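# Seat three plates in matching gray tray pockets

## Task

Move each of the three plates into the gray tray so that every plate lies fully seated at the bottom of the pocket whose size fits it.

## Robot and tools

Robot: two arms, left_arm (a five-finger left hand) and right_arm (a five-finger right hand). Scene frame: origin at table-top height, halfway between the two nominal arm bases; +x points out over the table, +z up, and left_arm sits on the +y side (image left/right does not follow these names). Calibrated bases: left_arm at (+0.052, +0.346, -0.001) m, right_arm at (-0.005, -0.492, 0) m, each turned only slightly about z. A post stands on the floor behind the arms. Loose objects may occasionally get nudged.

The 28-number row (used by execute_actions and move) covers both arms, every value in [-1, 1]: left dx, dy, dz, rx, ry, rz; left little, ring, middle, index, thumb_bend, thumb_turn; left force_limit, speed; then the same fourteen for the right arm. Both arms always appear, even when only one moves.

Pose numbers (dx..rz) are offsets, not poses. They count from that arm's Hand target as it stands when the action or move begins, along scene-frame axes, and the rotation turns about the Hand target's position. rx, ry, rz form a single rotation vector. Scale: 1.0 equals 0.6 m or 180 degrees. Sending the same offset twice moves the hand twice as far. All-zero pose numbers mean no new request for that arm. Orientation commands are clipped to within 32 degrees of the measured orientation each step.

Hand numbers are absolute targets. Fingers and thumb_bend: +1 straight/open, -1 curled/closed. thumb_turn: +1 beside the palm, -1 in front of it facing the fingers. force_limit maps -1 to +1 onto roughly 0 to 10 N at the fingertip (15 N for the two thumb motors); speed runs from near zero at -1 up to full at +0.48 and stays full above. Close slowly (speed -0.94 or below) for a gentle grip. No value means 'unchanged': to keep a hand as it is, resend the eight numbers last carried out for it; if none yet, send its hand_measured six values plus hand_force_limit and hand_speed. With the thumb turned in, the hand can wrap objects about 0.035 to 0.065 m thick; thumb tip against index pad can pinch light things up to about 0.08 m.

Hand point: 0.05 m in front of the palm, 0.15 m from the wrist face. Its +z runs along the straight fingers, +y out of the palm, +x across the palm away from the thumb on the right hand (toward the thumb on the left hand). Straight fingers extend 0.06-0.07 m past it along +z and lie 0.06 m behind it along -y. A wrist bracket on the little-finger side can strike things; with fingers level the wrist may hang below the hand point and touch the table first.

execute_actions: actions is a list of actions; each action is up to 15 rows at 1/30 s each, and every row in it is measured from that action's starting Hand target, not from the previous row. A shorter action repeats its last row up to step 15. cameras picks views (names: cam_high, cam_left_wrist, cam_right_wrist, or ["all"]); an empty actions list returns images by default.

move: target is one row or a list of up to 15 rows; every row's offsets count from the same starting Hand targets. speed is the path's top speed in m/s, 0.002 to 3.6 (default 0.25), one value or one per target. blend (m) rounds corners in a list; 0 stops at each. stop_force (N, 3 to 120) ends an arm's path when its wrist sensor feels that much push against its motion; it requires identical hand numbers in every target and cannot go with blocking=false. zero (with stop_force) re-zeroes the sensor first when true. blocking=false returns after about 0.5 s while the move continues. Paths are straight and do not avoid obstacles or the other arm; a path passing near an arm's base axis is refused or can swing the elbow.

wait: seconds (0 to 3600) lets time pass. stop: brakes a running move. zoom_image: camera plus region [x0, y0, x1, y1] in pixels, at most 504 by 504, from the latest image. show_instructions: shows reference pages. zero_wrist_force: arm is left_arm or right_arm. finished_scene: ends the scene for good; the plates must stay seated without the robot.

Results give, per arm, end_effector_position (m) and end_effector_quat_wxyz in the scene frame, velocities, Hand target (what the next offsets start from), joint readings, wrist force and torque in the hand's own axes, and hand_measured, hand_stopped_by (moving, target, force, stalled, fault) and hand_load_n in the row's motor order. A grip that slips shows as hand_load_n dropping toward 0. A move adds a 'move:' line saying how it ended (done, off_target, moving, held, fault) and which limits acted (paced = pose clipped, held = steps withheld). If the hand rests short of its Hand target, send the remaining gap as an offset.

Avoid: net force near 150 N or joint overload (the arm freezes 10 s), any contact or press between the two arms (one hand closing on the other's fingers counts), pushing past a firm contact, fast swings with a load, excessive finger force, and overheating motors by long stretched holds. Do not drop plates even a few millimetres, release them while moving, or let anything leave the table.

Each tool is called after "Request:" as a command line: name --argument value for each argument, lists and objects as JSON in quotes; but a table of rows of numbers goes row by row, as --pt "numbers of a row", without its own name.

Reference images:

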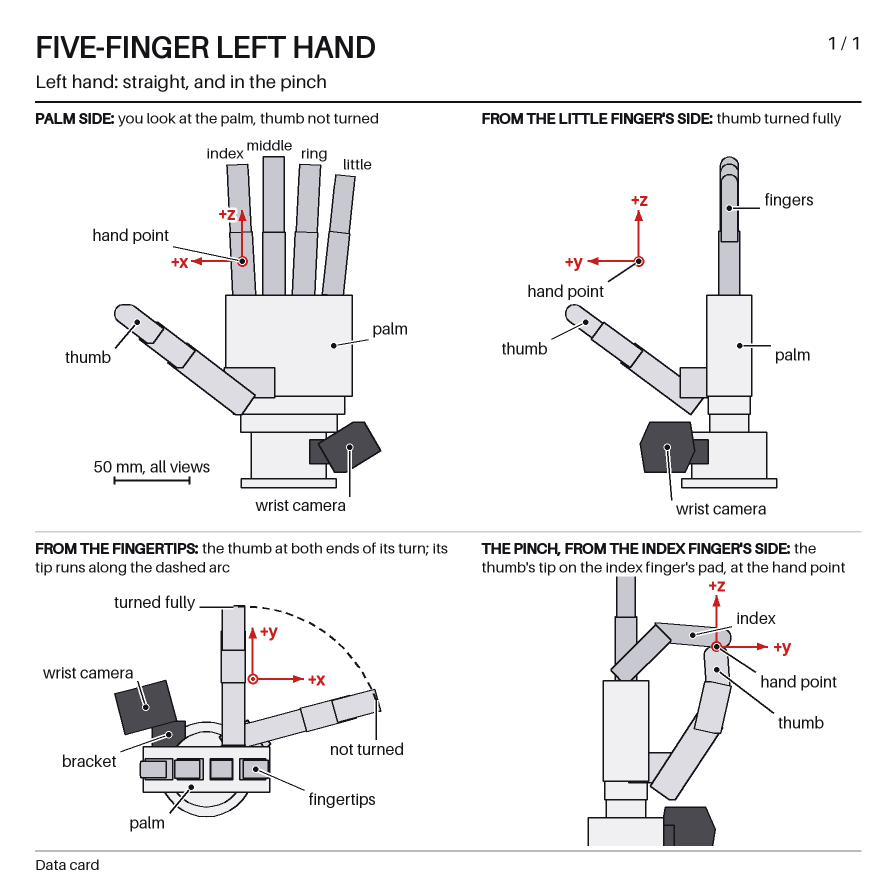

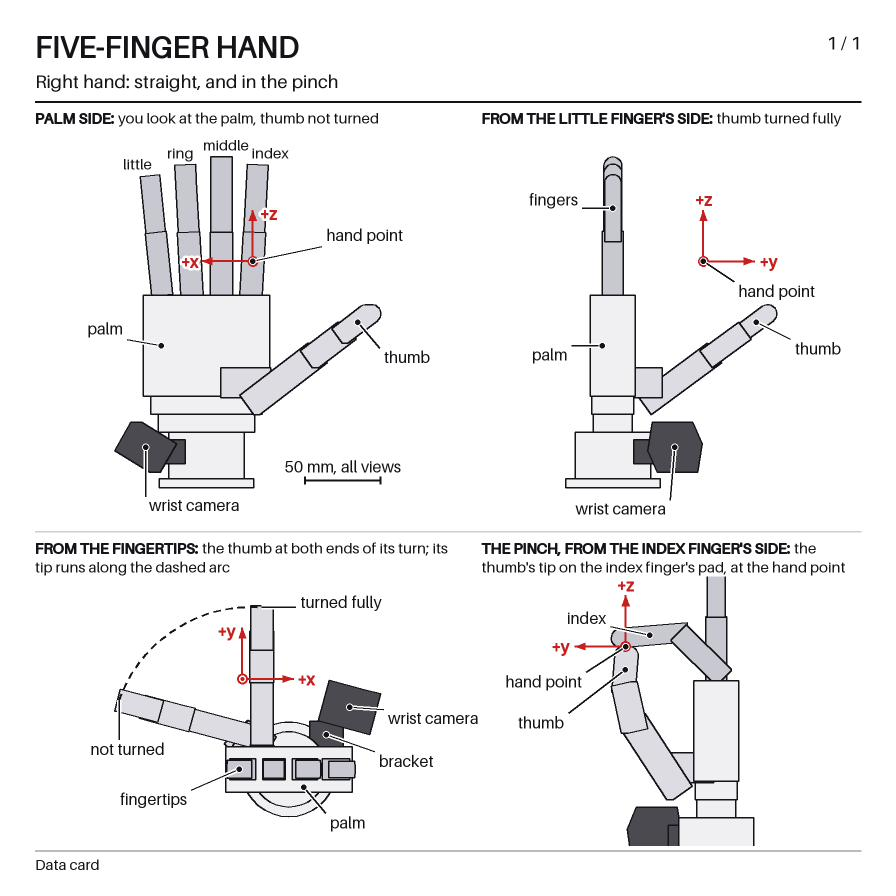

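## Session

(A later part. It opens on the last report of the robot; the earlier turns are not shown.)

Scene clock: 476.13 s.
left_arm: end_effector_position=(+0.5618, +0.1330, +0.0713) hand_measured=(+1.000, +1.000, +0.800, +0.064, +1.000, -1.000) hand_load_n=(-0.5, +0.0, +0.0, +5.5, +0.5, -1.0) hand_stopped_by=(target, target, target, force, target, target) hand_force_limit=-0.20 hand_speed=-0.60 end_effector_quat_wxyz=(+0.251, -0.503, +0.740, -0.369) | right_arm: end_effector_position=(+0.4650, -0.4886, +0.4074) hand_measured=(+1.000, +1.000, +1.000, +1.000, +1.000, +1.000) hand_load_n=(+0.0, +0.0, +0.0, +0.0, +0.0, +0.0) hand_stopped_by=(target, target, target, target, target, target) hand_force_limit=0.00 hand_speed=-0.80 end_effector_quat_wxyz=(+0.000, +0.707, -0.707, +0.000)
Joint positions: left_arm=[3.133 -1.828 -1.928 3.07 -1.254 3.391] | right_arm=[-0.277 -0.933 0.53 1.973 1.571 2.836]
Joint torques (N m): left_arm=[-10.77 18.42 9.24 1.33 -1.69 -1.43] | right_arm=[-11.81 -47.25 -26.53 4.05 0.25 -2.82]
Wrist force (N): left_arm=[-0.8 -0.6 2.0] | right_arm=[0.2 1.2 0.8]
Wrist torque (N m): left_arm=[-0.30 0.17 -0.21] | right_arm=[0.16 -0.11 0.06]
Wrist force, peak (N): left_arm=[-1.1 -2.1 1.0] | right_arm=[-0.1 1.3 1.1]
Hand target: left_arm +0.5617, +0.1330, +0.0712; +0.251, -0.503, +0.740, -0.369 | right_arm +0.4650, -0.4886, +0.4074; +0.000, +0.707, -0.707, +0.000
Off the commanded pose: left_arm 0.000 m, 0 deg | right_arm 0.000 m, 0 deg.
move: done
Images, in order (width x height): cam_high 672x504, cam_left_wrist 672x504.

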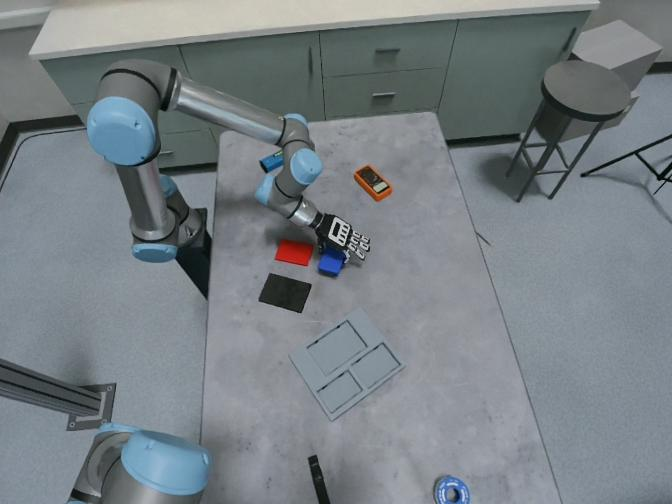

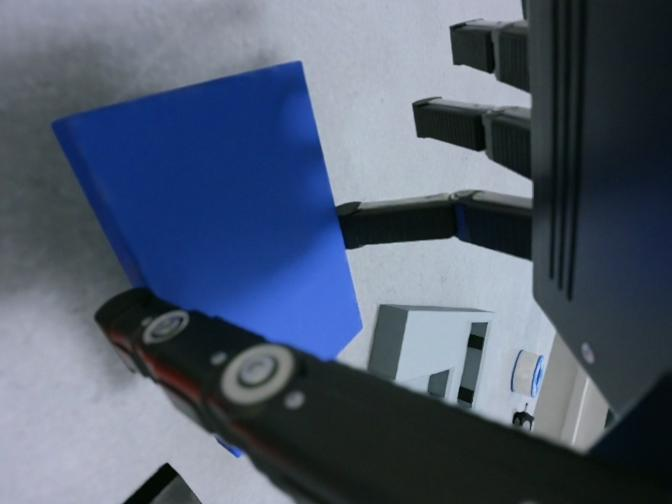

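Request:
move --pt "0 0 0.1 0 0 0 1 1 0.8 -0.2 1 -1 -0.2 -0.6 0 0 0 0 0 0 1 1 1 1 1 1 0 -0.8" --pt "0 -0.5867 0.1 0 0 -0.2006 1 1 0.8 -0.2 1 -1 -0.2 -0.6 0 0 0 0 0 0 1 1 1 1 1 1 0 -0.8" --blend '[0.03,0]' --speed 0.15 --cameras '["all"]'

Scene clock: 502.70 s.
left_arm: end_effector_position=(+0.5616, -0.2191, +0.1312) hand_measured=(+1.000, +1.000, +0.800, +0.064, +1.000, -1.000) hand_load_n=(+0.0, +0.0, +0.0, +5.5, +0.5, -1.0) hand_stopped_by=(target, target, target, force, target, target) hand_force_limit=-0.20 hand_speed=-0.60 end_effector_quat_wxyz=(+0.124, -0.249, +0.860, -0.429) | right_arm: end_effector_position=(+0.4650, -0.4886, +0.4074) hand_measured=(+1.000, +1.000, +1.000, +1.000, +1.000, +1.000) hand_load_n=(-0.5, +0.0, +0.0, +0.0, +0.0, +0.0) hand_stopped_by=(target, target, target, target, target, target) hand_force_limit=0.00 hand_speed=-0.80 end_effector_quat_wxyz=(+0.000, +0.707, -0.707, +0.000)
Joint positions: left_arm=[2.589 -2.271 -1.08 2.644 -1.189 3.449] | right_arm=[-0.277 -0.933 0.53 1.973 1.571 2.836]
Joint torques (N m): left_arm=[6.73 41.25 30.07 -0.52 -1.73 -2.09] | right_arm=[-11.99 -46.5 -26.43 3.9 0.04 -2.7]
Wrist force (N): left_arm=[-0.7 -1.1 1.5] | right_arm=[0.0 1.0 1.0]
Wrist torque (N m): left_arm=[-0.32 0.15 -0.15] | right_arm=[0.11 -0.09 0.04]
Wrist force, peak (N): left_arm=[-0.1 -2.1 2.7] | right_arm=[-0.2 1.5 1.1]
Hand target: left_arm +0.5617, -0.2191, +0.1312; +0.124, -0.249, +0.860, -0.429 | right_arm +0.4650, -0.4886, +0.4074; +0.000, +0.707, -0.707, +0.000
Off the commanded pose: left_arm 0.000 m, 0 deg | right_arm 0.000 m, 0 deg.
move: done

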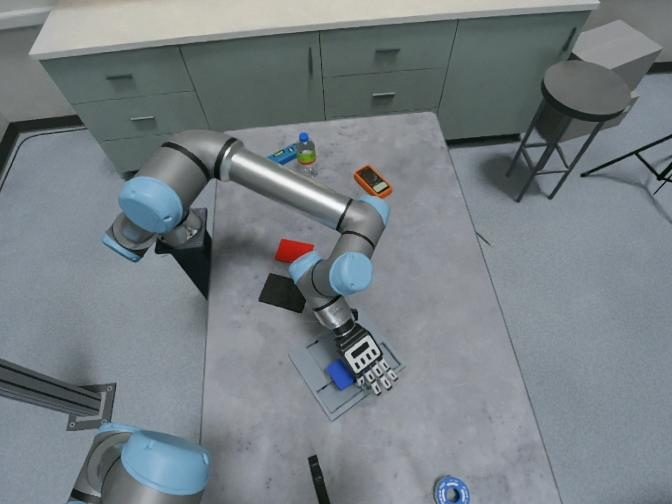

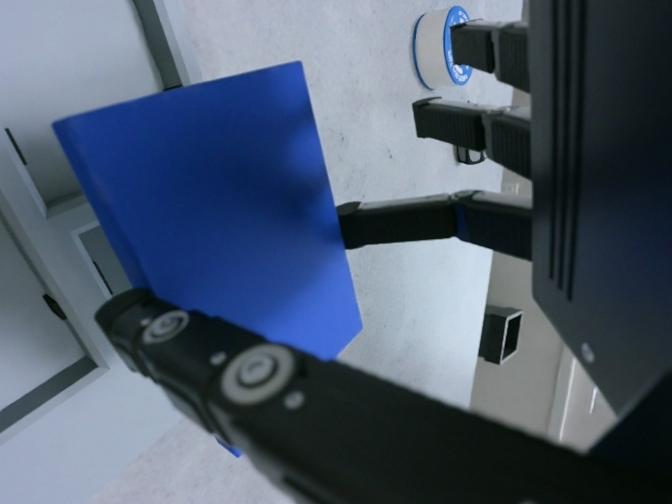

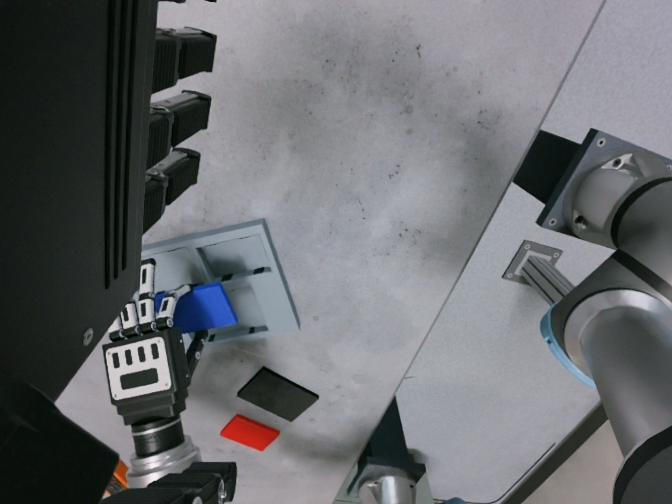

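Request:
move --target '[-0.052,-0.0523,-0.1217,0,0,0,1,1,0.8,-0.2,1,-1,-0.2,-0.6,0.19,0.18,-0.2,0,0,0,1,1,1,1,1,1,0,-0.8]' --speed 0.12 --cameras '["all"]'

Scene clock: 535.90 s.
left_arm: end_effector_position=(+0.5303, -0.2505, +0.0580) hand_measured=(+1.000, +1.000, +0.800, +0.064, +1.000, -1.000) hand_load_n=(+0.0, +0.0, +0.0, +5.5, +0.5, -1.0) hand_stopped_by=(target, target, target, force, target, target) hand_force_limit=-0.20 hand_speed=-0.60 end_effector_quat_wxyz=(+0.124, -0.249, +0.860, -0.428) | right_arm: end_effector_position=(+0.5774, -0.3808, +0.2867) hand_measured=(+1.000, +1.000, +1.000, +1.000, +1.000, +1.000) hand_load_n=(+0.0, +0.0, +0.0, +0.0, +0.0, +0.0) hand_stopped_by=(target, target, target, target, target, target) hand_force_limit=0.00 hand_speed=-0.80 end_effector_quat_wxyz=(-0.017, +0.704, -0.710, +0.010)
Joint positions: left_arm=[2.516 -2.32 -1.185 2.816 -1.244 3.399] | right_arm=[-0.061 -0.5 0.035 1.999 1.557 3.061]
Joint torques (N m): left_arm=[13.64 60.88 27.61 -1.16 2.77 2.55] | right_arm=[-12.86 -48.4 -23.27 1.51 0.89 -2.85]
Wrist force (N): left_arm=[-0.5 -0.8 2.0] | right_arm=[0.1 1.3 1.1]
Wrist torque (N m): left_arm=[-0.31 0.10 -0.06] | right_arm=[0.16 -0.09 0.16]
Wrist force, peak (N): left_arm=[-1.6 -1.6 1.3] | right_arm=[-0.4 0.7 1.9]
Hand target: left_arm +0.5305, -0.2504, +0.0581; +0.124, -0.249, +0.860, -0.429 | right_arm +0.5790, -0.3806, +0.2874; +0.000, +0.707, -0.707, +0.000
Off the commanded pose: left_arm 0.000 m, 0 deg | right_arm 0.002 m, 2 deg.
elbow stopped short (right arm): the move would have taken joint 3 (elbow) straighter than the controller allows.
move: done

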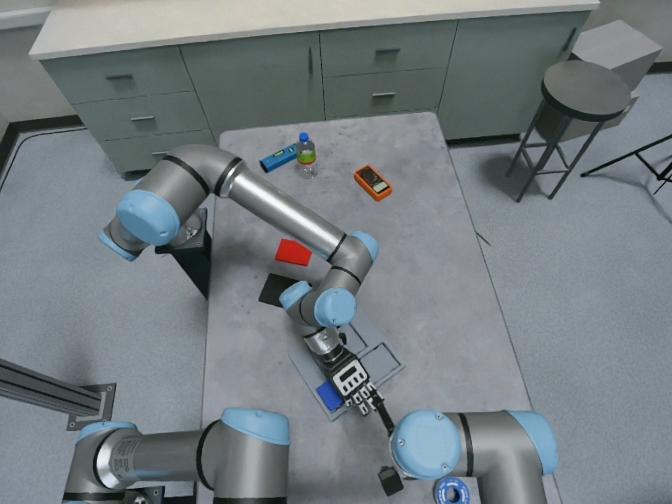

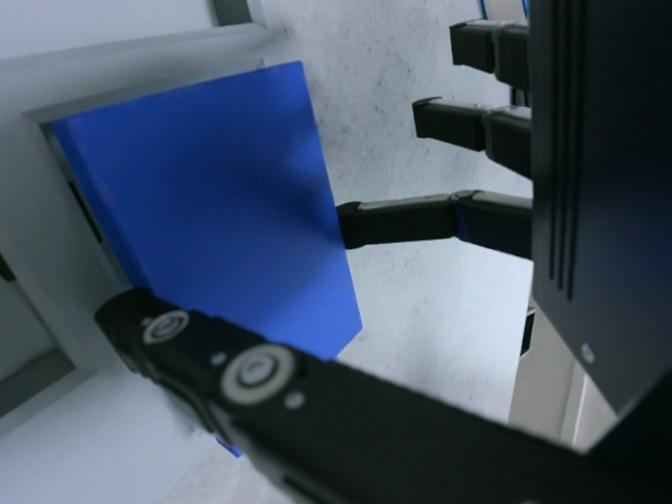

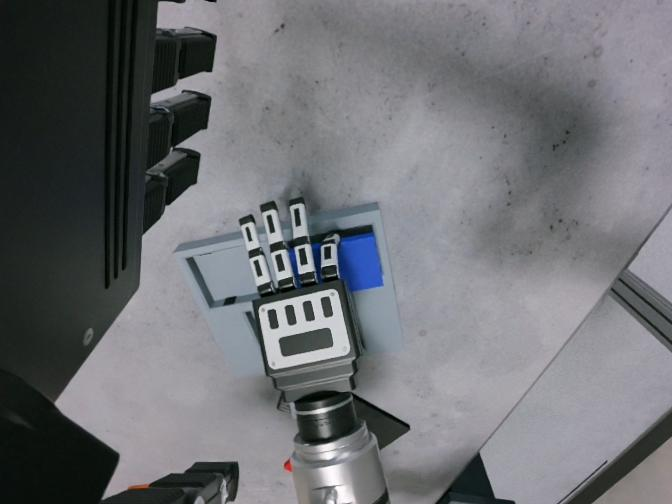

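Request:
zoom_image --camera "cam_left_wrist" --region '[0, 0, 400, 380]'

Request:
zoom_image --camera "cam_right_wrist" --region '[160, 180, 420, 380]'

Scaled by 1.260 from the camera's image (finer frame: 960x720).

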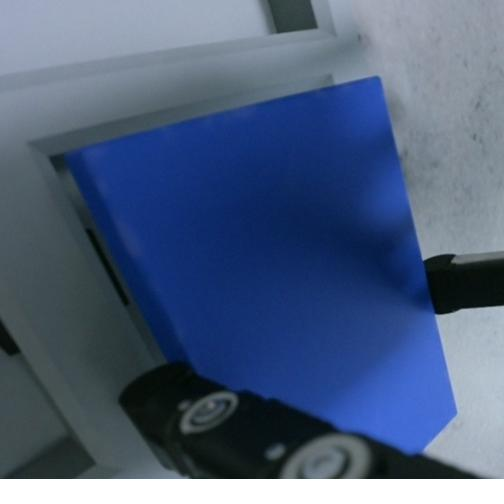

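Scaled by 1.938 from the camera's image (finer frame: 960x720).

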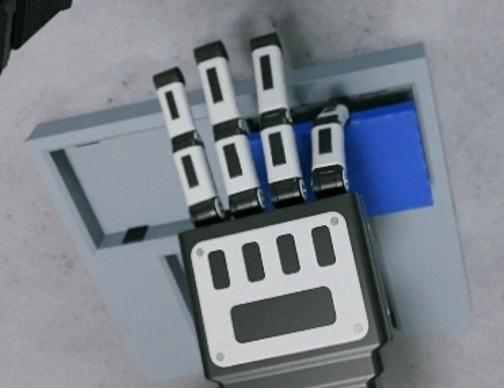

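Request:
move --target '[0,0,-0.0167,0,0,0,1,1,0.8,-0.2,1,-1,-0.2,-0.6,0,0,0,0,0,0,1,1,1,1,1,1,0,-0.8]' --speed 0.01 --stop_force 3 --cameras '["cam_left_wrist"]'

Request:
zoom_image --camera "cam_left_wrist" --region '[0, 0, 400, 380]'

Scene clock: 559.63 s.
left_arm: end_effector_position=(+0.5304, -0.2504, +0.0480) hand_measured=(+1.000, +1.000, +0.800, +0.064, +1.000, -1.000) hand_load_n=(+0.0, +0.0, +0.0, +5.5, +1.0, -0.5) hand_stopped_by=(target, target, target, force, target, target) hand_force_limit=-0.20 hand_speed=-0.60 end_effector_quat_wxyz=(+0.124, -0.249, +0.860, -0.429) | right_arm: end_effector_position=(+0.5775, -0.3808, +0.2866) hand_measured=(+1.000, +1.000, +1.000, +1.000, +1.000, +1.000) hand_load_n=(+0.0, +0.0, +0.0, +0.0, +0.0, +0.0) hand_stopped_by=(target, target, target, target, target, target) hand_force_limit=0.00 hand_speed=-0.80 end_effector_quat_wxyz=(-0.018, +0.704, -0.710, +0.010)
Joint positions: left_arm=[2.516 -2.329 -1.196 2.836 -1.244 3.399] | right_arm=[-0.062 -0.5 0.035 1.998 1.557 3.061]
Joint torques (N m): left_arm=[13.08 59.43 27.4 -1.8 2.99 2.24] | right_arm=[-8.64 -48.97 -27.23 1.02 1.24 -3.09]
Wrist force (N): left_arm=[-0.5 -0.6 1.7] | right_arm=[-0.4 1.3 0.8]
Wrist torque (N m): left_arm=[-0.27 0.07 -0.07] | right_arm=[0.18 -0.02 0.14]
Wrist force, peak (N): left_arm=[-0.8 -0.8 2.1] | right_arm=[0.3 1.5 1.2]
Hand target: left_arm +0.5305, -0.2504, +0.0481; +0.124, -0.249, +0.860, -0.429 | right_arm +0.5790, -0.3806, +0.2874; +0.000, +0.707, -0.707, +0.000
Off the commanded pose: left_arm 0.000 m, 0 deg | right_arm 0.002 m, 2 deg.
elbow stopped short (right arm): the move would have taken joint 3 (elbow) straighter than the controller allows.
move: done

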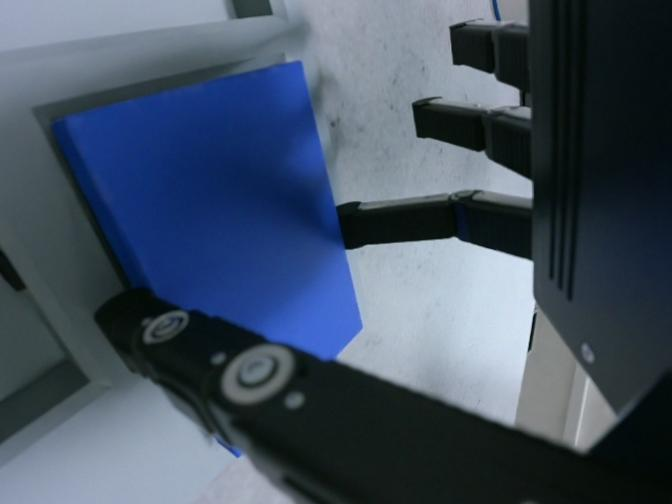

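Scaled by 1.260 from the camera's image (finer frame: 960x720).

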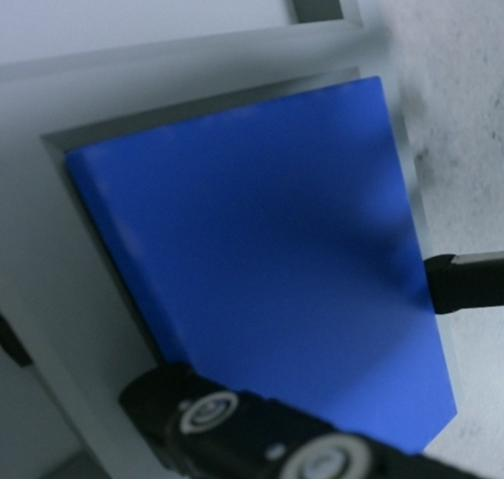

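Request:
wait --seconds 0.1 --cameras '["cam_right_wrist","cam_high"]'

Request:
zoom_image --camera "cam_right_wrist" --region '[280, 190, 420, 310]'

Scene clock: 591.50 s.
left_arm: end_effector_position=(+0.5305, -0.2504, +0.0481) hand_measured=(+1.000, +1.000, +0.800, +0.064, +1.000, -1.000) hand_load_n=(+0.0, +0.0, +0.0, +5.5, +0.5, -1.0) hand_stopped_by=(target, target, target, force, target, target) hand_force_limit=-0.20 hand_speed=-0.60 end_effector_quat_wxyz=(+0.124, -0.249, +0.860, -0.429) | right_arm: end_effector_position=(+0.5775, -0.3808, +0.2866) hand_measured=(+1.000, +1.000, +1.000, +1.000, +1.000, +1.000) hand_load_n=(+0.0, +0.0, +0.0, +0.0, +0.0, +0.0) hand_stopped_by=(target, target, target, target, target, target) hand_force_limit=0.00 hand_speed=-0.80 end_effector_quat_wxyz=(-0.018, +0.704, -0.710, +0.010)
Joint positions: left_arm=[2.516 -2.329 -1.196 2.836 -1.244 3.399] | right_arm=[-0.062 -0.5 0.035 1.998 1.557 3.061]
Joint torques (N m): left_arm=[12.58 61.64 27.98 -1.87 3.06 1.42] | right_arm=[-2.2 -48.82 -27.47 1.05 1.12 -3.02]
Wrist force (N): left_arm=[-0.2 -0.8 2.0] | right_arm=[-0.1 1.2 0.9]
Wrist torque (N m): left_arm=[-0.30 0.04 -0.05] | right_arm=[0.15 -0.06 0.15]
Wrist force, peak (N): left_arm=[-0.7 -0.9 2.0] | right_arm=[0.0 1.3 1.5]
Hand target: left_arm +0.5305, -0.2504, +0.0481; +0.124, -0.249, +0.860, -0.429 | right_arm +0.5790, -0.3806, +0.2874; +0.000, +0.707, -0.707, +0.000
Off the commanded pose: left_arm 0.000 m, 0 deg | right_arm 0.002 m, 2 deg.
wait: 0.10 s; at rest from the start
Images, in order (width x height): cam_high 672x504, cam_right_wrist 672x504.

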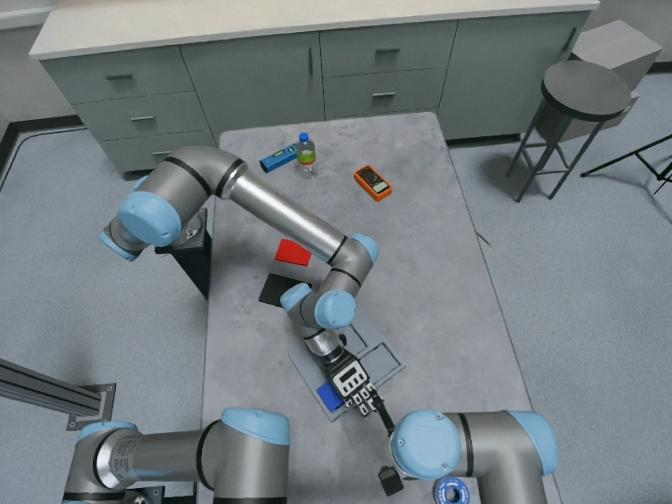

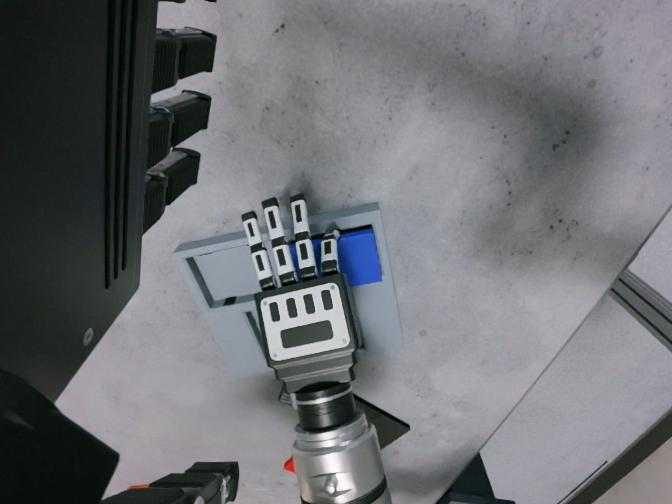

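Scaled by 3.600 from the camera's image (finer frame: 960x720).

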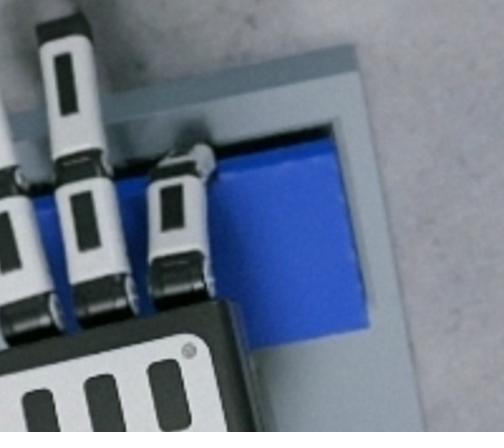

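Request:
move --target '[0.0014,0.0002,0,0,0,0,1,1,0.8,-0.2,1,-1,-0.2,-0.6,0,0,0,0,0,0,1,1,1,1,1,1,0,-0.8]' --speed 0.01

Request:
move --target '[0,0,-0.02,0,0,0,1,1,0.8,-0.2,1,-1,-0.2,-0.6,0,0,0,0,0,0,1,1,1,1,1,1,0,-0.8]' --speed 0.005 --stop_force 3 --cameras '["cam_left_wrist","cam_right_wrist"]'

Request:
zoom_image --camera "cam_left_wrist" --region '[0, 0, 400, 380]'

Request:
zoom_image --camera "cam_right_wrist" --region '[280, 190, 420, 310]'

Scene clock: 689.17 s.
left_arm: end_effector_position=(+0.5314, -0.2503, +0.0482) hand_measured=(+1.000, +1.000, +0.800, +0.064, +1.000, -1.000) hand_load_n=(+0.0, +0.0, +0.0, +5.5, +1.0, -1.0) hand_stopped_by=(target, target, target, force, target, target) hand_force_limit=-0.20 hand_speed=-0.60 end_effector_quat_wxyz=(+0.124, -0.249, +0.860, -0.429) | right_arm: end_effector_position=(+0.5775, -0.3808, +0.2866) hand_measured=(+1.000, +1.000, +1.000, +1.000, +1.000, +1.000) hand_load_n=(+0.0, +0.0, +0.0, +0.0, +0.0, +0.0) hand_stopped_by=(target, target, target, target, target, target) hand_force_limit=0.00 hand_speed=-0.80 end_effector_quat_wxyz=(-0.018, +0.704, -0.710, +0.010)
Joint positions: left_arm=[2.517 -2.33 -1.193 2.835 -1.244 3.4] | right_arm=[-0.062 -0.5 0.035 1.998 1.557 3.061]
Joint torques (N m): left_arm=[0.05 39.9 10.21 0.55 1.04 1.73] | right_arm=[4.91 -49.84 -27.06 1.06 1.08 -3.02]
Wrist force (N): left_arm=[-0.4 -0.8 1.6] | right_arm=[-0.1 1.3 1.1]
Wrist torque (N m): left_arm=[-0.29 0.05 -0.12] | right_arm=[0.15 -0.07 0.15]
Wrist force, peak (N): left_arm=[-0.5 -1.0 2.0] | right_arm=[0.0 1.4 1.2]
Hand target: left_arm +0.5313, -0.2503, +0.0481; +0.124, -0.249, +0.860, -0.429 | right_arm +0.5790, -0.3806, +0.2874; +0.000, +0.707, -0.707, +0.000
Off the commanded pose: left_arm 0.000 m, 0 deg | right_arm 0.002 m, 2 deg.
elbow stopped short (right arm): the move would have taken joint 3 (elbow) straighter than the controller allows.
move: done

Scene clock: 691.03 s.
left_arm: end_effector_position=(+0.5313, -0.2503, +0.0445) hand_measured=(+1.000, +1.000, +0.800, +0.064, +1.000, -1.000) hand_load_n=(+0.0, -0.5, -0.5, +6.5, +0.5, -1.0) hand_stopped_by=(target, target, target, force, target, target) hand_force_limit=-0.20 hand_speed=-0.60 end_effector_quat_wxyz=(+0.124, -0.249, +0.860, -0.429) | right_arm: end_effector_position=(+0.5775, -0.3808, +0.2866) hand_measured=(+1.000, +1.000, +1.000, +1.000, +1.000, +1.000) hand_load_n=(+0.0, +0.0, +0.0, +0.0, +0.0, +0.0) hand_stopped_by=(target, target, target, target, target, target) hand_force_limit=0.00 hand_speed=-0.80 end_effector_quat_wxyz=(-0.018, +0.704, -0.710, +0.010)
Joint positions: left_arm=[2.517 -2.334 -1.197 2.842 -1.244 3.4] | right_arm=[-0.062 -0.5 0.035 1.998 1.557 3.061]
Joint torques (N m): left_arm=[-9.75 58.79 26.32 -2.18 -1.53 -0.01] | right_arm=[5.88 -49.36 -26.69 1.09 1.03 -2.99]
Wrist force (N): left_arm=[-0.3 -4.2 1.9] | right_arm=[0.1 1.4 1.1]
Wrist torque (N m): left_arm=[-0.51 0.07 -0.09] | right_arm=[0.17 -0.10 0.16]
Wrist force, peak (N): left_arm=[-0.4 -6.1 1.4] | right_arm=[0.2 1.4 1.2]
Hand target: left_arm +0.5313, -0.2503, +0.0445; +0.124, -0.249, +0.860, -0.429 (not the last commanded pose) | right_arm +0.5790, -0.3806, +0.2874; +0.000, +0.707, -0.707, +0.000
Off the commanded pose: left_arm 0.008 m, 0 deg | right_arm 0.002 m, 2 deg.
elbow stopped short (right arm): the move would have taken joint 3 (elbow) straighter than the controller allows.
move: contact (left_arm)

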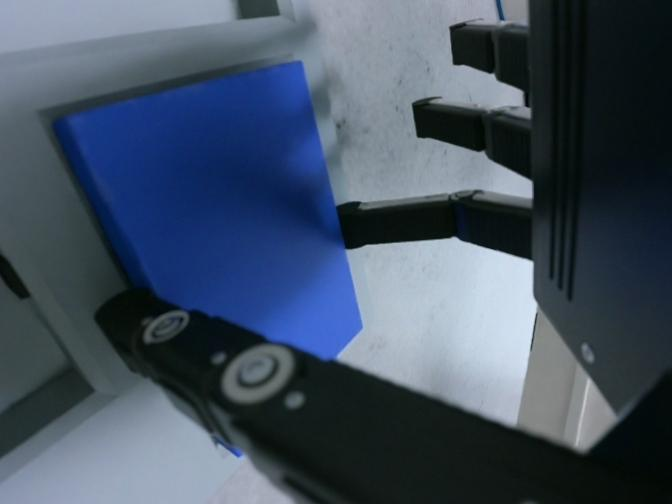

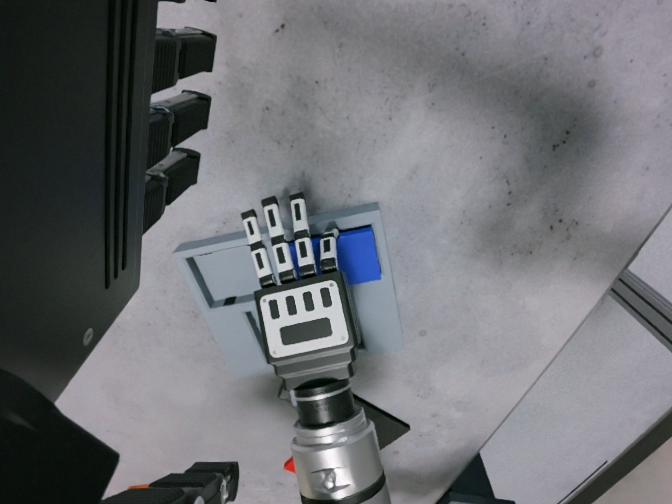

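Scaled by 1.260 from the camera's image (finer frame: 960x720).

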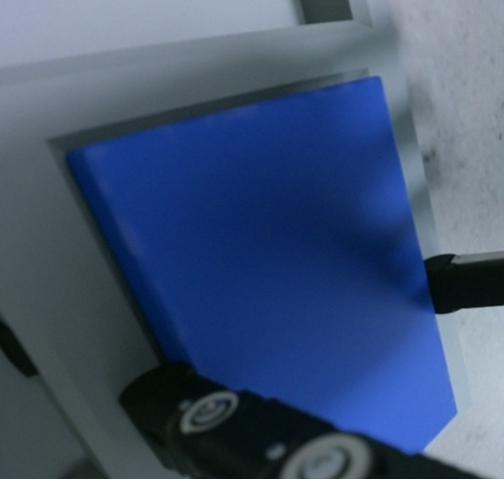

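Scaled by 3.600 from the camera's image (finer frame: 960x720).

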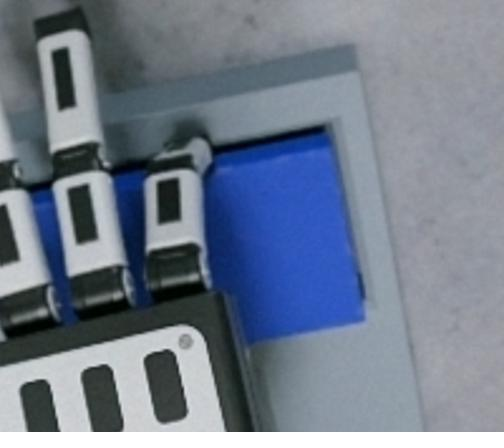

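Request:
move --target '[0.001,-0.00175,0.0008,0,0,0,1,1,0.8,-0.2,1,-1,-0.2,-0.6,0,0,0,0,0,0,1,1,1,1,1,1,0,-0.8]' --speed 0.01

Request:
move --target '[0,0,-0.02,0,0,0,1,1,0.8,-0.2,1,-1,-0.2,-0.6,0,0,0,0,0,0,1,1,1,1,1,1,0,-0.8]' --speed 0.005 --stop_force 3 --cameras '["cam_left_wrist","cam_right_wrist"]'

Request:
zoom_image --camera "cam_left_wrist" --region '[0, 0, 400, 380]'

Request:
zoom_image --camera "cam_right_wrist" --region '[280, 190, 420, 310]'

Scene clock: 707.00 s.
left_arm: end_effector_position=(+0.5319, -0.2514, +0.0450) hand_measured=(+1.000, +1.000, +0.800, +0.064, +1.000, -1.000) hand_load_n=(+0.0, +0.0, +0.0, +5.5, +1.0, -1.0) hand_stopped_by=(target, target, target, force, target, target) hand_force_limit=-0.20 hand_speed=-0.60 end_effector_quat_wxyz=(+0.124, -0.249, +0.860, -0.429) | right_arm: end_effector_position=(+0.5775, -0.3808, +0.2866) hand_measured=(+1.000, +1.000, +1.000, +1.000, +1.000, +1.000) hand_load_n=(+0.0, +0.0, +0.0, +0.0, +0.0, +0.0) hand_stopped_by=(target, target, target, target, target, target) hand_force_limit=0.00 hand_speed=-0.80 end_effector_quat_wxyz=(-0.018, +0.704, -0.710, +0.010)
Joint positions: left_arm=[2.516 -2.336 -1.192 2.839 -1.244 3.4] | right_arm=[-0.062 -0.5 0.035 1.998 1.557 3.061]
Joint torques (N m): left_arm=[-7.8 48.34 10.66 1.11 -0.89 -1.71] | right_arm=[6.51 -50.83 -26.78 1.03 1.22 -2.93]
Wrist force (N): left_arm=[-0.5 -0.8 1.8] | right_arm=[0.1 1.3 1.0]
Wrist torque (N m): left_arm=[-0.29 0.08 -0.08] | right_arm=[0.17 -0.09 0.16]
Wrist force, peak (N): left_arm=[-0.5 -4.7 1.8] | right_arm=[0.0 1.5 1.2]
Hand target: left_arm +0.5319, -0.2514, +0.0450; +0.124, -0.249, +0.860, -0.429 | right_arm +0.5790, -0.3806, +0.2874; +0.000, +0.707, -0.707, +0.000
Off the commanded pose: left_arm 0.000 m, 0 deg | right_arm 0.002 m, 2 deg.
elbow stopped short (right arm): the move would have taken joint 3 (elbow) straighter than the controller allows.
move: done

Scene clock: 708.77 s.
left_arm: end_effector_position=(+0.5319, -0.2514, +0.0422) hand_measured=(+1.000, +1.000, +0.800, +0.064, +1.000, -1.000) hand_load_n=(+0.0, +0.0, -0.5, +6.0, +0.5, +0.0) hand_stopped_by=(target, target, target, force, target, target) hand_force_limit=-0.20 hand_speed=-0.60 end_effector_quat_wxyz=(+0.124, -0.249, +0.860, -0.429) | right_arm: end_effector_position=(+0.5775, -0.3808, +0.2866) hand_measured=(+1.000, +1.000, +1.000, +1.000, +1.000, +1.000) hand_load_n=(+0.0, +0.0, +0.0, +0.0, +0.0, +0.0) hand_stopped_by=(target, target, target, target, target, target) hand_force_limit=0.00 hand_speed=-0.80 end_effector_quat_wxyz=(-0.018, +0.704, -0.710, +0.010)
Joint positions: left_arm=[2.516 -2.339 -1.195 2.845 -1.244 3.4] | right_arm=[-0.062 -0.5 0.035 1.998 1.557 3.061]
Joint torques (N m): left_arm=[0.82 59.34 27.33 -1.85 1.84 -0.78] | right_arm=[5.68 -50.6 -25.93 1.23 1.03 -2.91]
Wrist force (N): left_arm=[0.3 -3.1 1.3] | right_arm=[0.0 1.1 1.1]
Wrist torque (N m): left_arm=[-0.43 0.01 -0.07] | right_arm=[0.12 -0.08 0.14]
Wrist force, peak (N): left_arm=[0.4 -6.8 -0.1] | right_arm=[-0.1 1.4 1.3]
Hand target: left_arm +0.5319, -0.2514, +0.0422; +0.124, -0.249, +0.860, -0.429 (not the last commanded pose) | right_arm +0.5790, -0.3806, +0.2874; +0.000, +0.707, -0.707, +0.000
Off the commanded pose: left_arm 0.009 m, 0 deg | right_arm 0.002 m, 2 deg.
elbow stopped short (right arm): the move would have taken joint 3 (elbow) straighter than the controller allows.
move: contact (left_arm)

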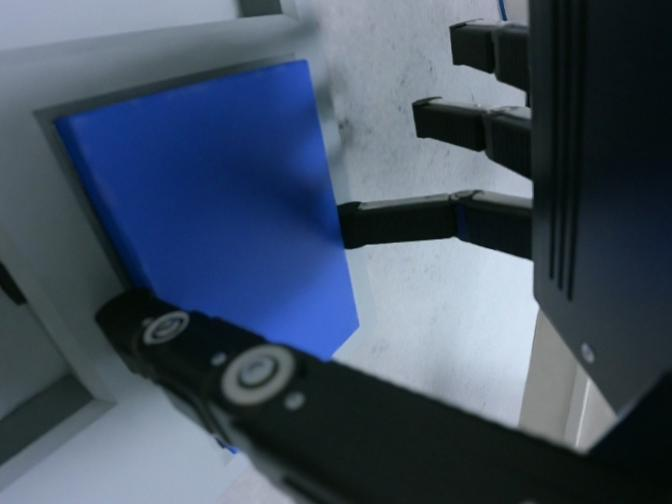

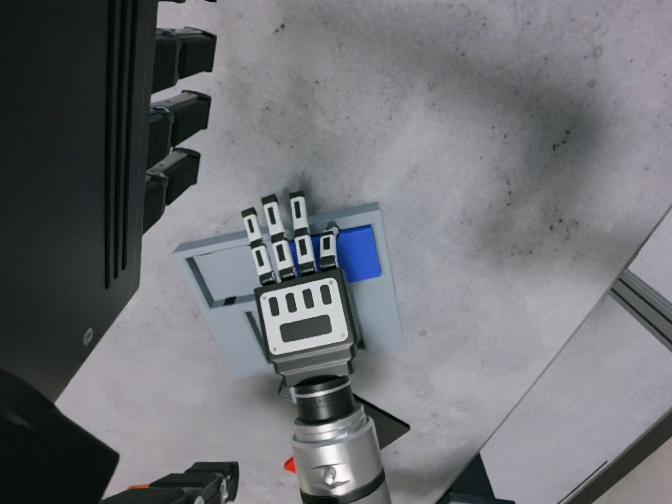

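Scaled by 1.260 from the camera's image (finer frame: 960x720).

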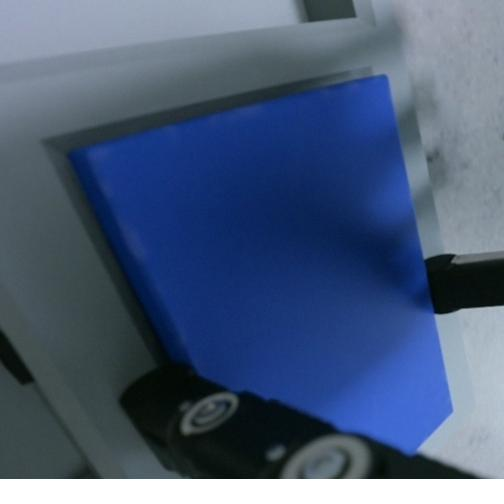

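Scaled by 3.600 from the camera's image (finer frame: 960x720).

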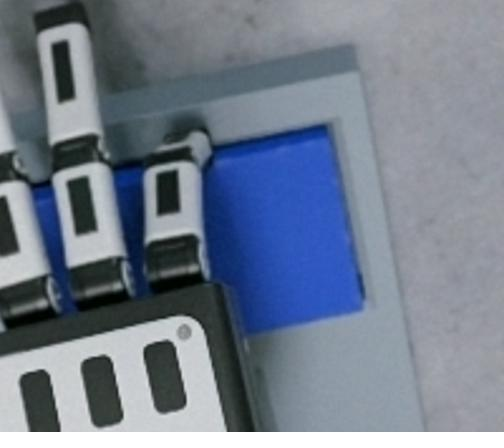

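Request:
move --target '[-0.0007,-0.001,0.0012,0,0,0,1,1,0.8,-0.2,1,-1,-0.2,-0.6,0,0,0,0,0,0,1,1,1,1,1,1,0,-0.8]' --speed 0.01

Request:
move --target '[0,0,-0.02,0,0,0,1,1,0.8,-0.2,1,-1,-0.2,-0.6,0,0,0,0,0,0,1,1,1,1,1,1,0,-0.8]' --speed 0.005 --stop_force 4 --cameras '["cam_left_wrist","cam_right_wrist"]'

Request:
zoom_image --camera "cam_left_wrist" --region '[0, 0, 400, 380]'

Request:
zoom_image --camera "cam_right_wrist" --region '[280, 190, 420, 310]'

Scene clock: 728.77 s.
left_arm: end_effector_position=(+0.5315, -0.2520, +0.0430) hand_measured=(+1.000, +1.000, +0.800, +0.064, +1.000, -1.000) hand_load_n=(-0.5, +0.0, +0.0, +5.5, +0.5, -1.0) hand_stopped_by=(target, target, target, force, target, target) hand_force_limit=-0.20 hand_speed=-0.60 end_effector_quat_wxyz=(+0.124, -0.249, +0.860, -0.429) | right_arm: end_effector_position=(+0.5775, -0.3808, +0.2866) hand_measured=(+1.000, +1.000, +1.000, +1.000, +1.000, +1.000) hand_load_n=(+0.0, +0.0, +0.0, +0.0, +0.0, +0.0) hand_stopped_by=(target, target, target, target, target, target) hand_force_limit=0.00 hand_speed=-0.80 end_effector_quat_wxyz=(-0.018, +0.704, -0.710, +0.010)
Joint positions: left_arm=[2.515 -2.338 -1.193 2.843 -1.245 3.399] | right_arm=[-0.062 -0.5 0.035 1.998 1.557 3.061]
Joint torques (N m): left_arm=[-7.02 56.73 16.85 0.39 -1.08 -0.84] | right_arm=[6.45 -50.9 -25.88 1.12 1.11 -2.99]
Wrist force (N): left_arm=[-0.5 -0.9 1.7] | right_arm=[0.3 1.3 1.1]
Wrist torque (N m): left_arm=[-0.27 0.08 -0.05] | right_arm=[0.15 -0.13 0.17]
Wrist force, peak (N): left_arm=[0.1 -3.7 1.3] | right_arm=[0.0 1.5 1.5]
Hand target: left_arm +0.5315, -0.2520, +0.0429; +0.124, -0.249, +0.860, -0.429 | right_arm +0.5790, -0.3806, +0.2874; +0.000, +0.707, -0.707, +0.000
Off the commanded pose: left_arm 0.000 m, 0 deg | right_arm 0.002 m, 2 deg.
elbow stopped short (right arm): the move would have taken joint 3 (elbow) straighter than the controller allows.
move: done

Scene clock: 730.07 s.
left_arm: end_effector_position=(+0.5315, -0.2520, +0.0421) hand_measured=(+1.000, +1.000, +0.800, +0.064, +1.000, -1.000) hand_load_n=(+0.0, +0.0, +0.0, +6.0, +0.5, -1.0) hand_stopped_by=(target, target, target, force, target, target) hand_force_limit=-0.20 hand_speed=-0.60 end_effector_quat_wxyz=(+0.124, -0.249, +0.860, -0.429) | right_arm: end_effector_position=(+0.5775, -0.3808, +0.2866) hand_measured=(+1.000, +1.000, +1.000, +1.000, +1.000, +1.000) hand_load_n=(+0.0, +0.0, +0.0, +0.0, +0.0, +0.0) hand_stopped_by=(target, target, target, target, target, target) hand_force_limit=0.00 hand_speed=-0.80 end_effector_quat_wxyz=(-0.018, +0.704, -0.710, +0.010)
Joint positions: left_arm=[2.515 -2.339 -1.194 2.845 -1.245 3.399] | right_arm=[-0.062 -0.5 0.035 1.998 1.557 3.061]
Joint torques (N m): left_arm=[-5.66 58.5 26.41 -1.91 -0.56 0.49] | right_arm=[5.69 -51.79 -26.41 1.14 1.03 -2.97]
Wrist force (N): left_arm=[-0.3 -4.1 -0.4] | right_arm=[0.0 1.2 1.1]
Wrist torque (N m): left_arm=[-0.51 0.02 -0.01] | right_arm=[0.14 -0.08 0.15]
Wrist force, peak (N): left_arm=[-0.3 -8.1 -2.5] | right_arm=[0.0 1.4 1.2]
Hand target: left_arm +0.5315, -0.2520, +0.0421; +0.124, -0.249, +0.860, -0.429 (not the last commanded pose) | right_arm +0.5790, -0.3806, +0.2874; +0.000, +0.707, -0.707, +0.000
Off the commanded pose: left_arm 0.011 m, 0 deg | right_arm 0.002 m, 2 deg.
elbow stopped short (right arm): the move would have taken joint 3 (elbow) straighter than the controller allows.
move: contact (left_arm)

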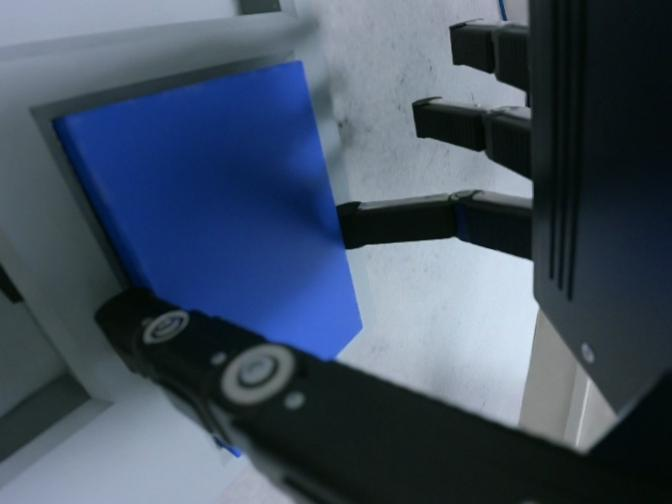

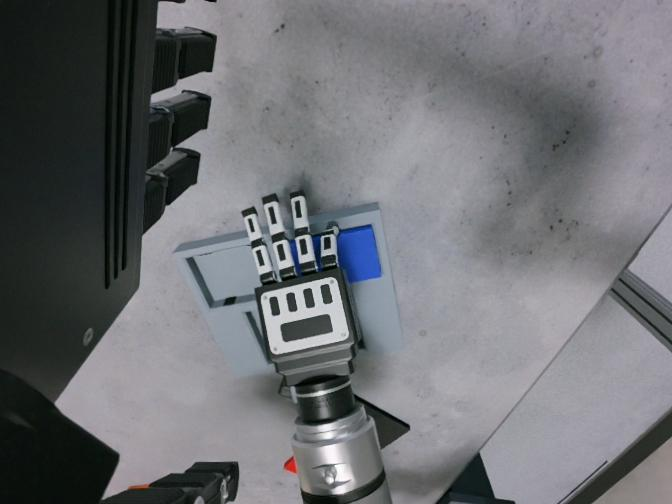

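Scaled by 1.260 from the camera's image (finer frame: 960x720).

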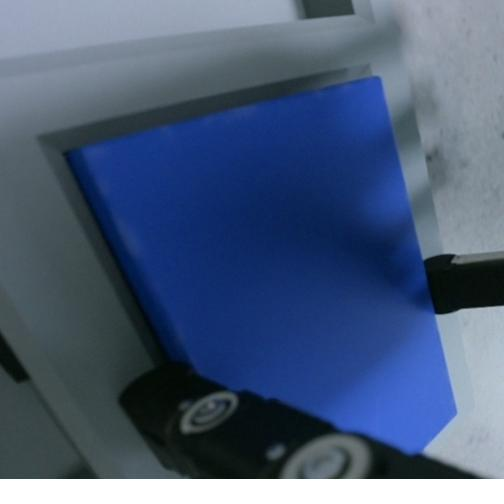

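Scaled by 3.600 from the camera's image (finer frame: 960x720).

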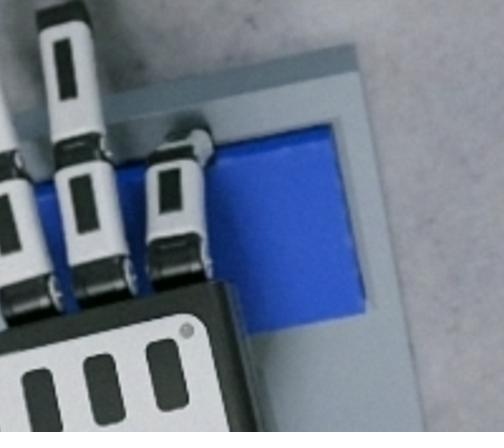

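Request:
move --target '[0.0006,-0.001,0.0008,0,0,0,1,1,0.8,-0.2,1,-1,-0.2,-0.6,0,0,0,0,0,0,1,1,1,1,1,1,0,-0.8]' --speed 0.01

Request:
move --target '[0,0,-0.02,0,0,0,1,1,0.8,-0.2,1,-1,-0.2,-0.6,0,0,0,0,0,0,1,1,1,1,1,1,0,-0.8]' --speed 0.005 --stop_force 4

Scene clock: 741.83 s.
left_arm: end_effector_position=(+0.5319, -0.2526, +0.0426) hand_measured=(+1.000, +1.000, +0.800, +0.064, +1.000, -1.000) hand_load_n=(+0.0, +0.0, +0.0, +5.5, +0.5, -1.0) hand_stopped_by=(target, target, target, force, target, target) hand_force_limit=-0.20 hand_speed=-0.60 end_effector_quat_wxyz=(+0.124, -0.249, +0.859, -0.429) | right_arm: end_effector_position=(+0.5775, -0.3808, +0.2866) hand_measured=(+1.000, +1.000, +1.000, +1.000, +1.000, +1.000) hand_load_n=(+0.0, +0.0, +0.0, +0.0, +0.0, +0.0) hand_stopped_by=(target, target, target, target, target, target) hand_force_limit=0.00 hand_speed=-0.80 end_effector_quat_wxyz=(-0.018, +0.704, -0.710, +0.010)
Joint positions: left_arm=[2.514 -2.34 -1.191 2.843 -1.246 3.398] | right_arm=[-0.062 -0.5 0.035 1.998 1.557 3.061]
Joint torques (N m): left_arm=[-11.76 39.32 10.77 1.15 -1.37 -2.23] | right_arm=[6.69 -51.75 -26.37 1.29 0.99 -2.93]
Wrist force (N): left_arm=[-0.3 -1.0 1.5] | right_arm=[0.0 1.1 1.1]
Wrist torque (N m): left_arm=[-0.29 0.04 -0.03] | right_arm=[0.13 -0.08 0.15]
Wrist force, peak (N): left_arm=[-0.5 -4.3 -0.6] | right_arm=[0.1 1.7 1.3]
Hand target: left_arm +0.5319, -0.2526, +0.0426; +0.124, -0.249, +0.860, -0.429 | right_arm +0.5790, -0.3806, +0.2874; +0.000, +0.707, -0.707, +0.000
Off the commanded pose: left_arm 0.000 m, 0 deg | right_arm 0.002 m, 2 deg.
elbow stopped short (right arm): the move would have taken joint 3 (elbow) straighter than the controller allows.
move: done

Scene clock: 743.10 s.
left_arm: end_effector_position=(+0.5319, -0.2526, +0.0421) hand_measured=(+1.000, +1.000, +0.800, +0.064, +1.000, -1.000) hand_load_n=(+0.0, +0.0, +0.0, +5.0, +1.0, -1.0) hand_stopped_by=(target, target, target, force, target, target) hand_force_limit=-0.20 hand_speed=-0.60 end_effector_quat_wxyz=(+0.124, -0.249, +0.859, -0.429) | right_arm: end_effector_position=(+0.5775, -0.3808, +0.2866) hand_measured=(+1.000, +1.000, +1.000, +1.000, +1.000, +1.000) hand_load_n=(+0.0, +0.0, +0.0, +0.0, +0.0, +0.5) hand_stopped_by=(target, target, target, target, target, target) hand_force_limit=0.00 hand_speed=-0.80 end_effector_quat_wxyz=(-0.018, +0.704, -0.710, +0.010)
Joint positions: left_arm=[2.514 -2.341 -1.191 2.844 -1.246 3.398] | right_arm=[-0.062 -0.5 0.035 1.998 1.557 3.061]
Joint torques (N m): left_arm=[-11.66 58.06 26.08 -1.62 -1.1 -1.32] | right_arm=[6.06 -51.7 -25.7 1.18 1.03 -2.88]
Wrist force (N): left_arm=[-0.5 -4.3 -1.0] | right_arm=[0.1 1.1 1.0]
Wrist torque (N m): left_arm=[-0.50 0.04 -0.02] | right_arm=[0.13 -0.10 0.16]
Wrist force, peak (N): left_arm=[0.0 -8.1 -2.7] | right_arm=[0.1 1.4 1.3]
Hand target: left_arm +0.5319, -0.2526, +0.0421; +0.124, -0.249, +0.859, -0.429 (not the last commanded pose) | right_arm +0.5790, -0.3806, +0.2874; +0.000, +0.707, -0.707, +0.000
Off the commanded pose: left_arm 0.012 m, 0 deg | right_arm 0.002 m, 2 deg.
elbow stopped short (right arm): the move would have taken joint 3 (elbow) straighter than the controller allows.
move: contact (left_arm)


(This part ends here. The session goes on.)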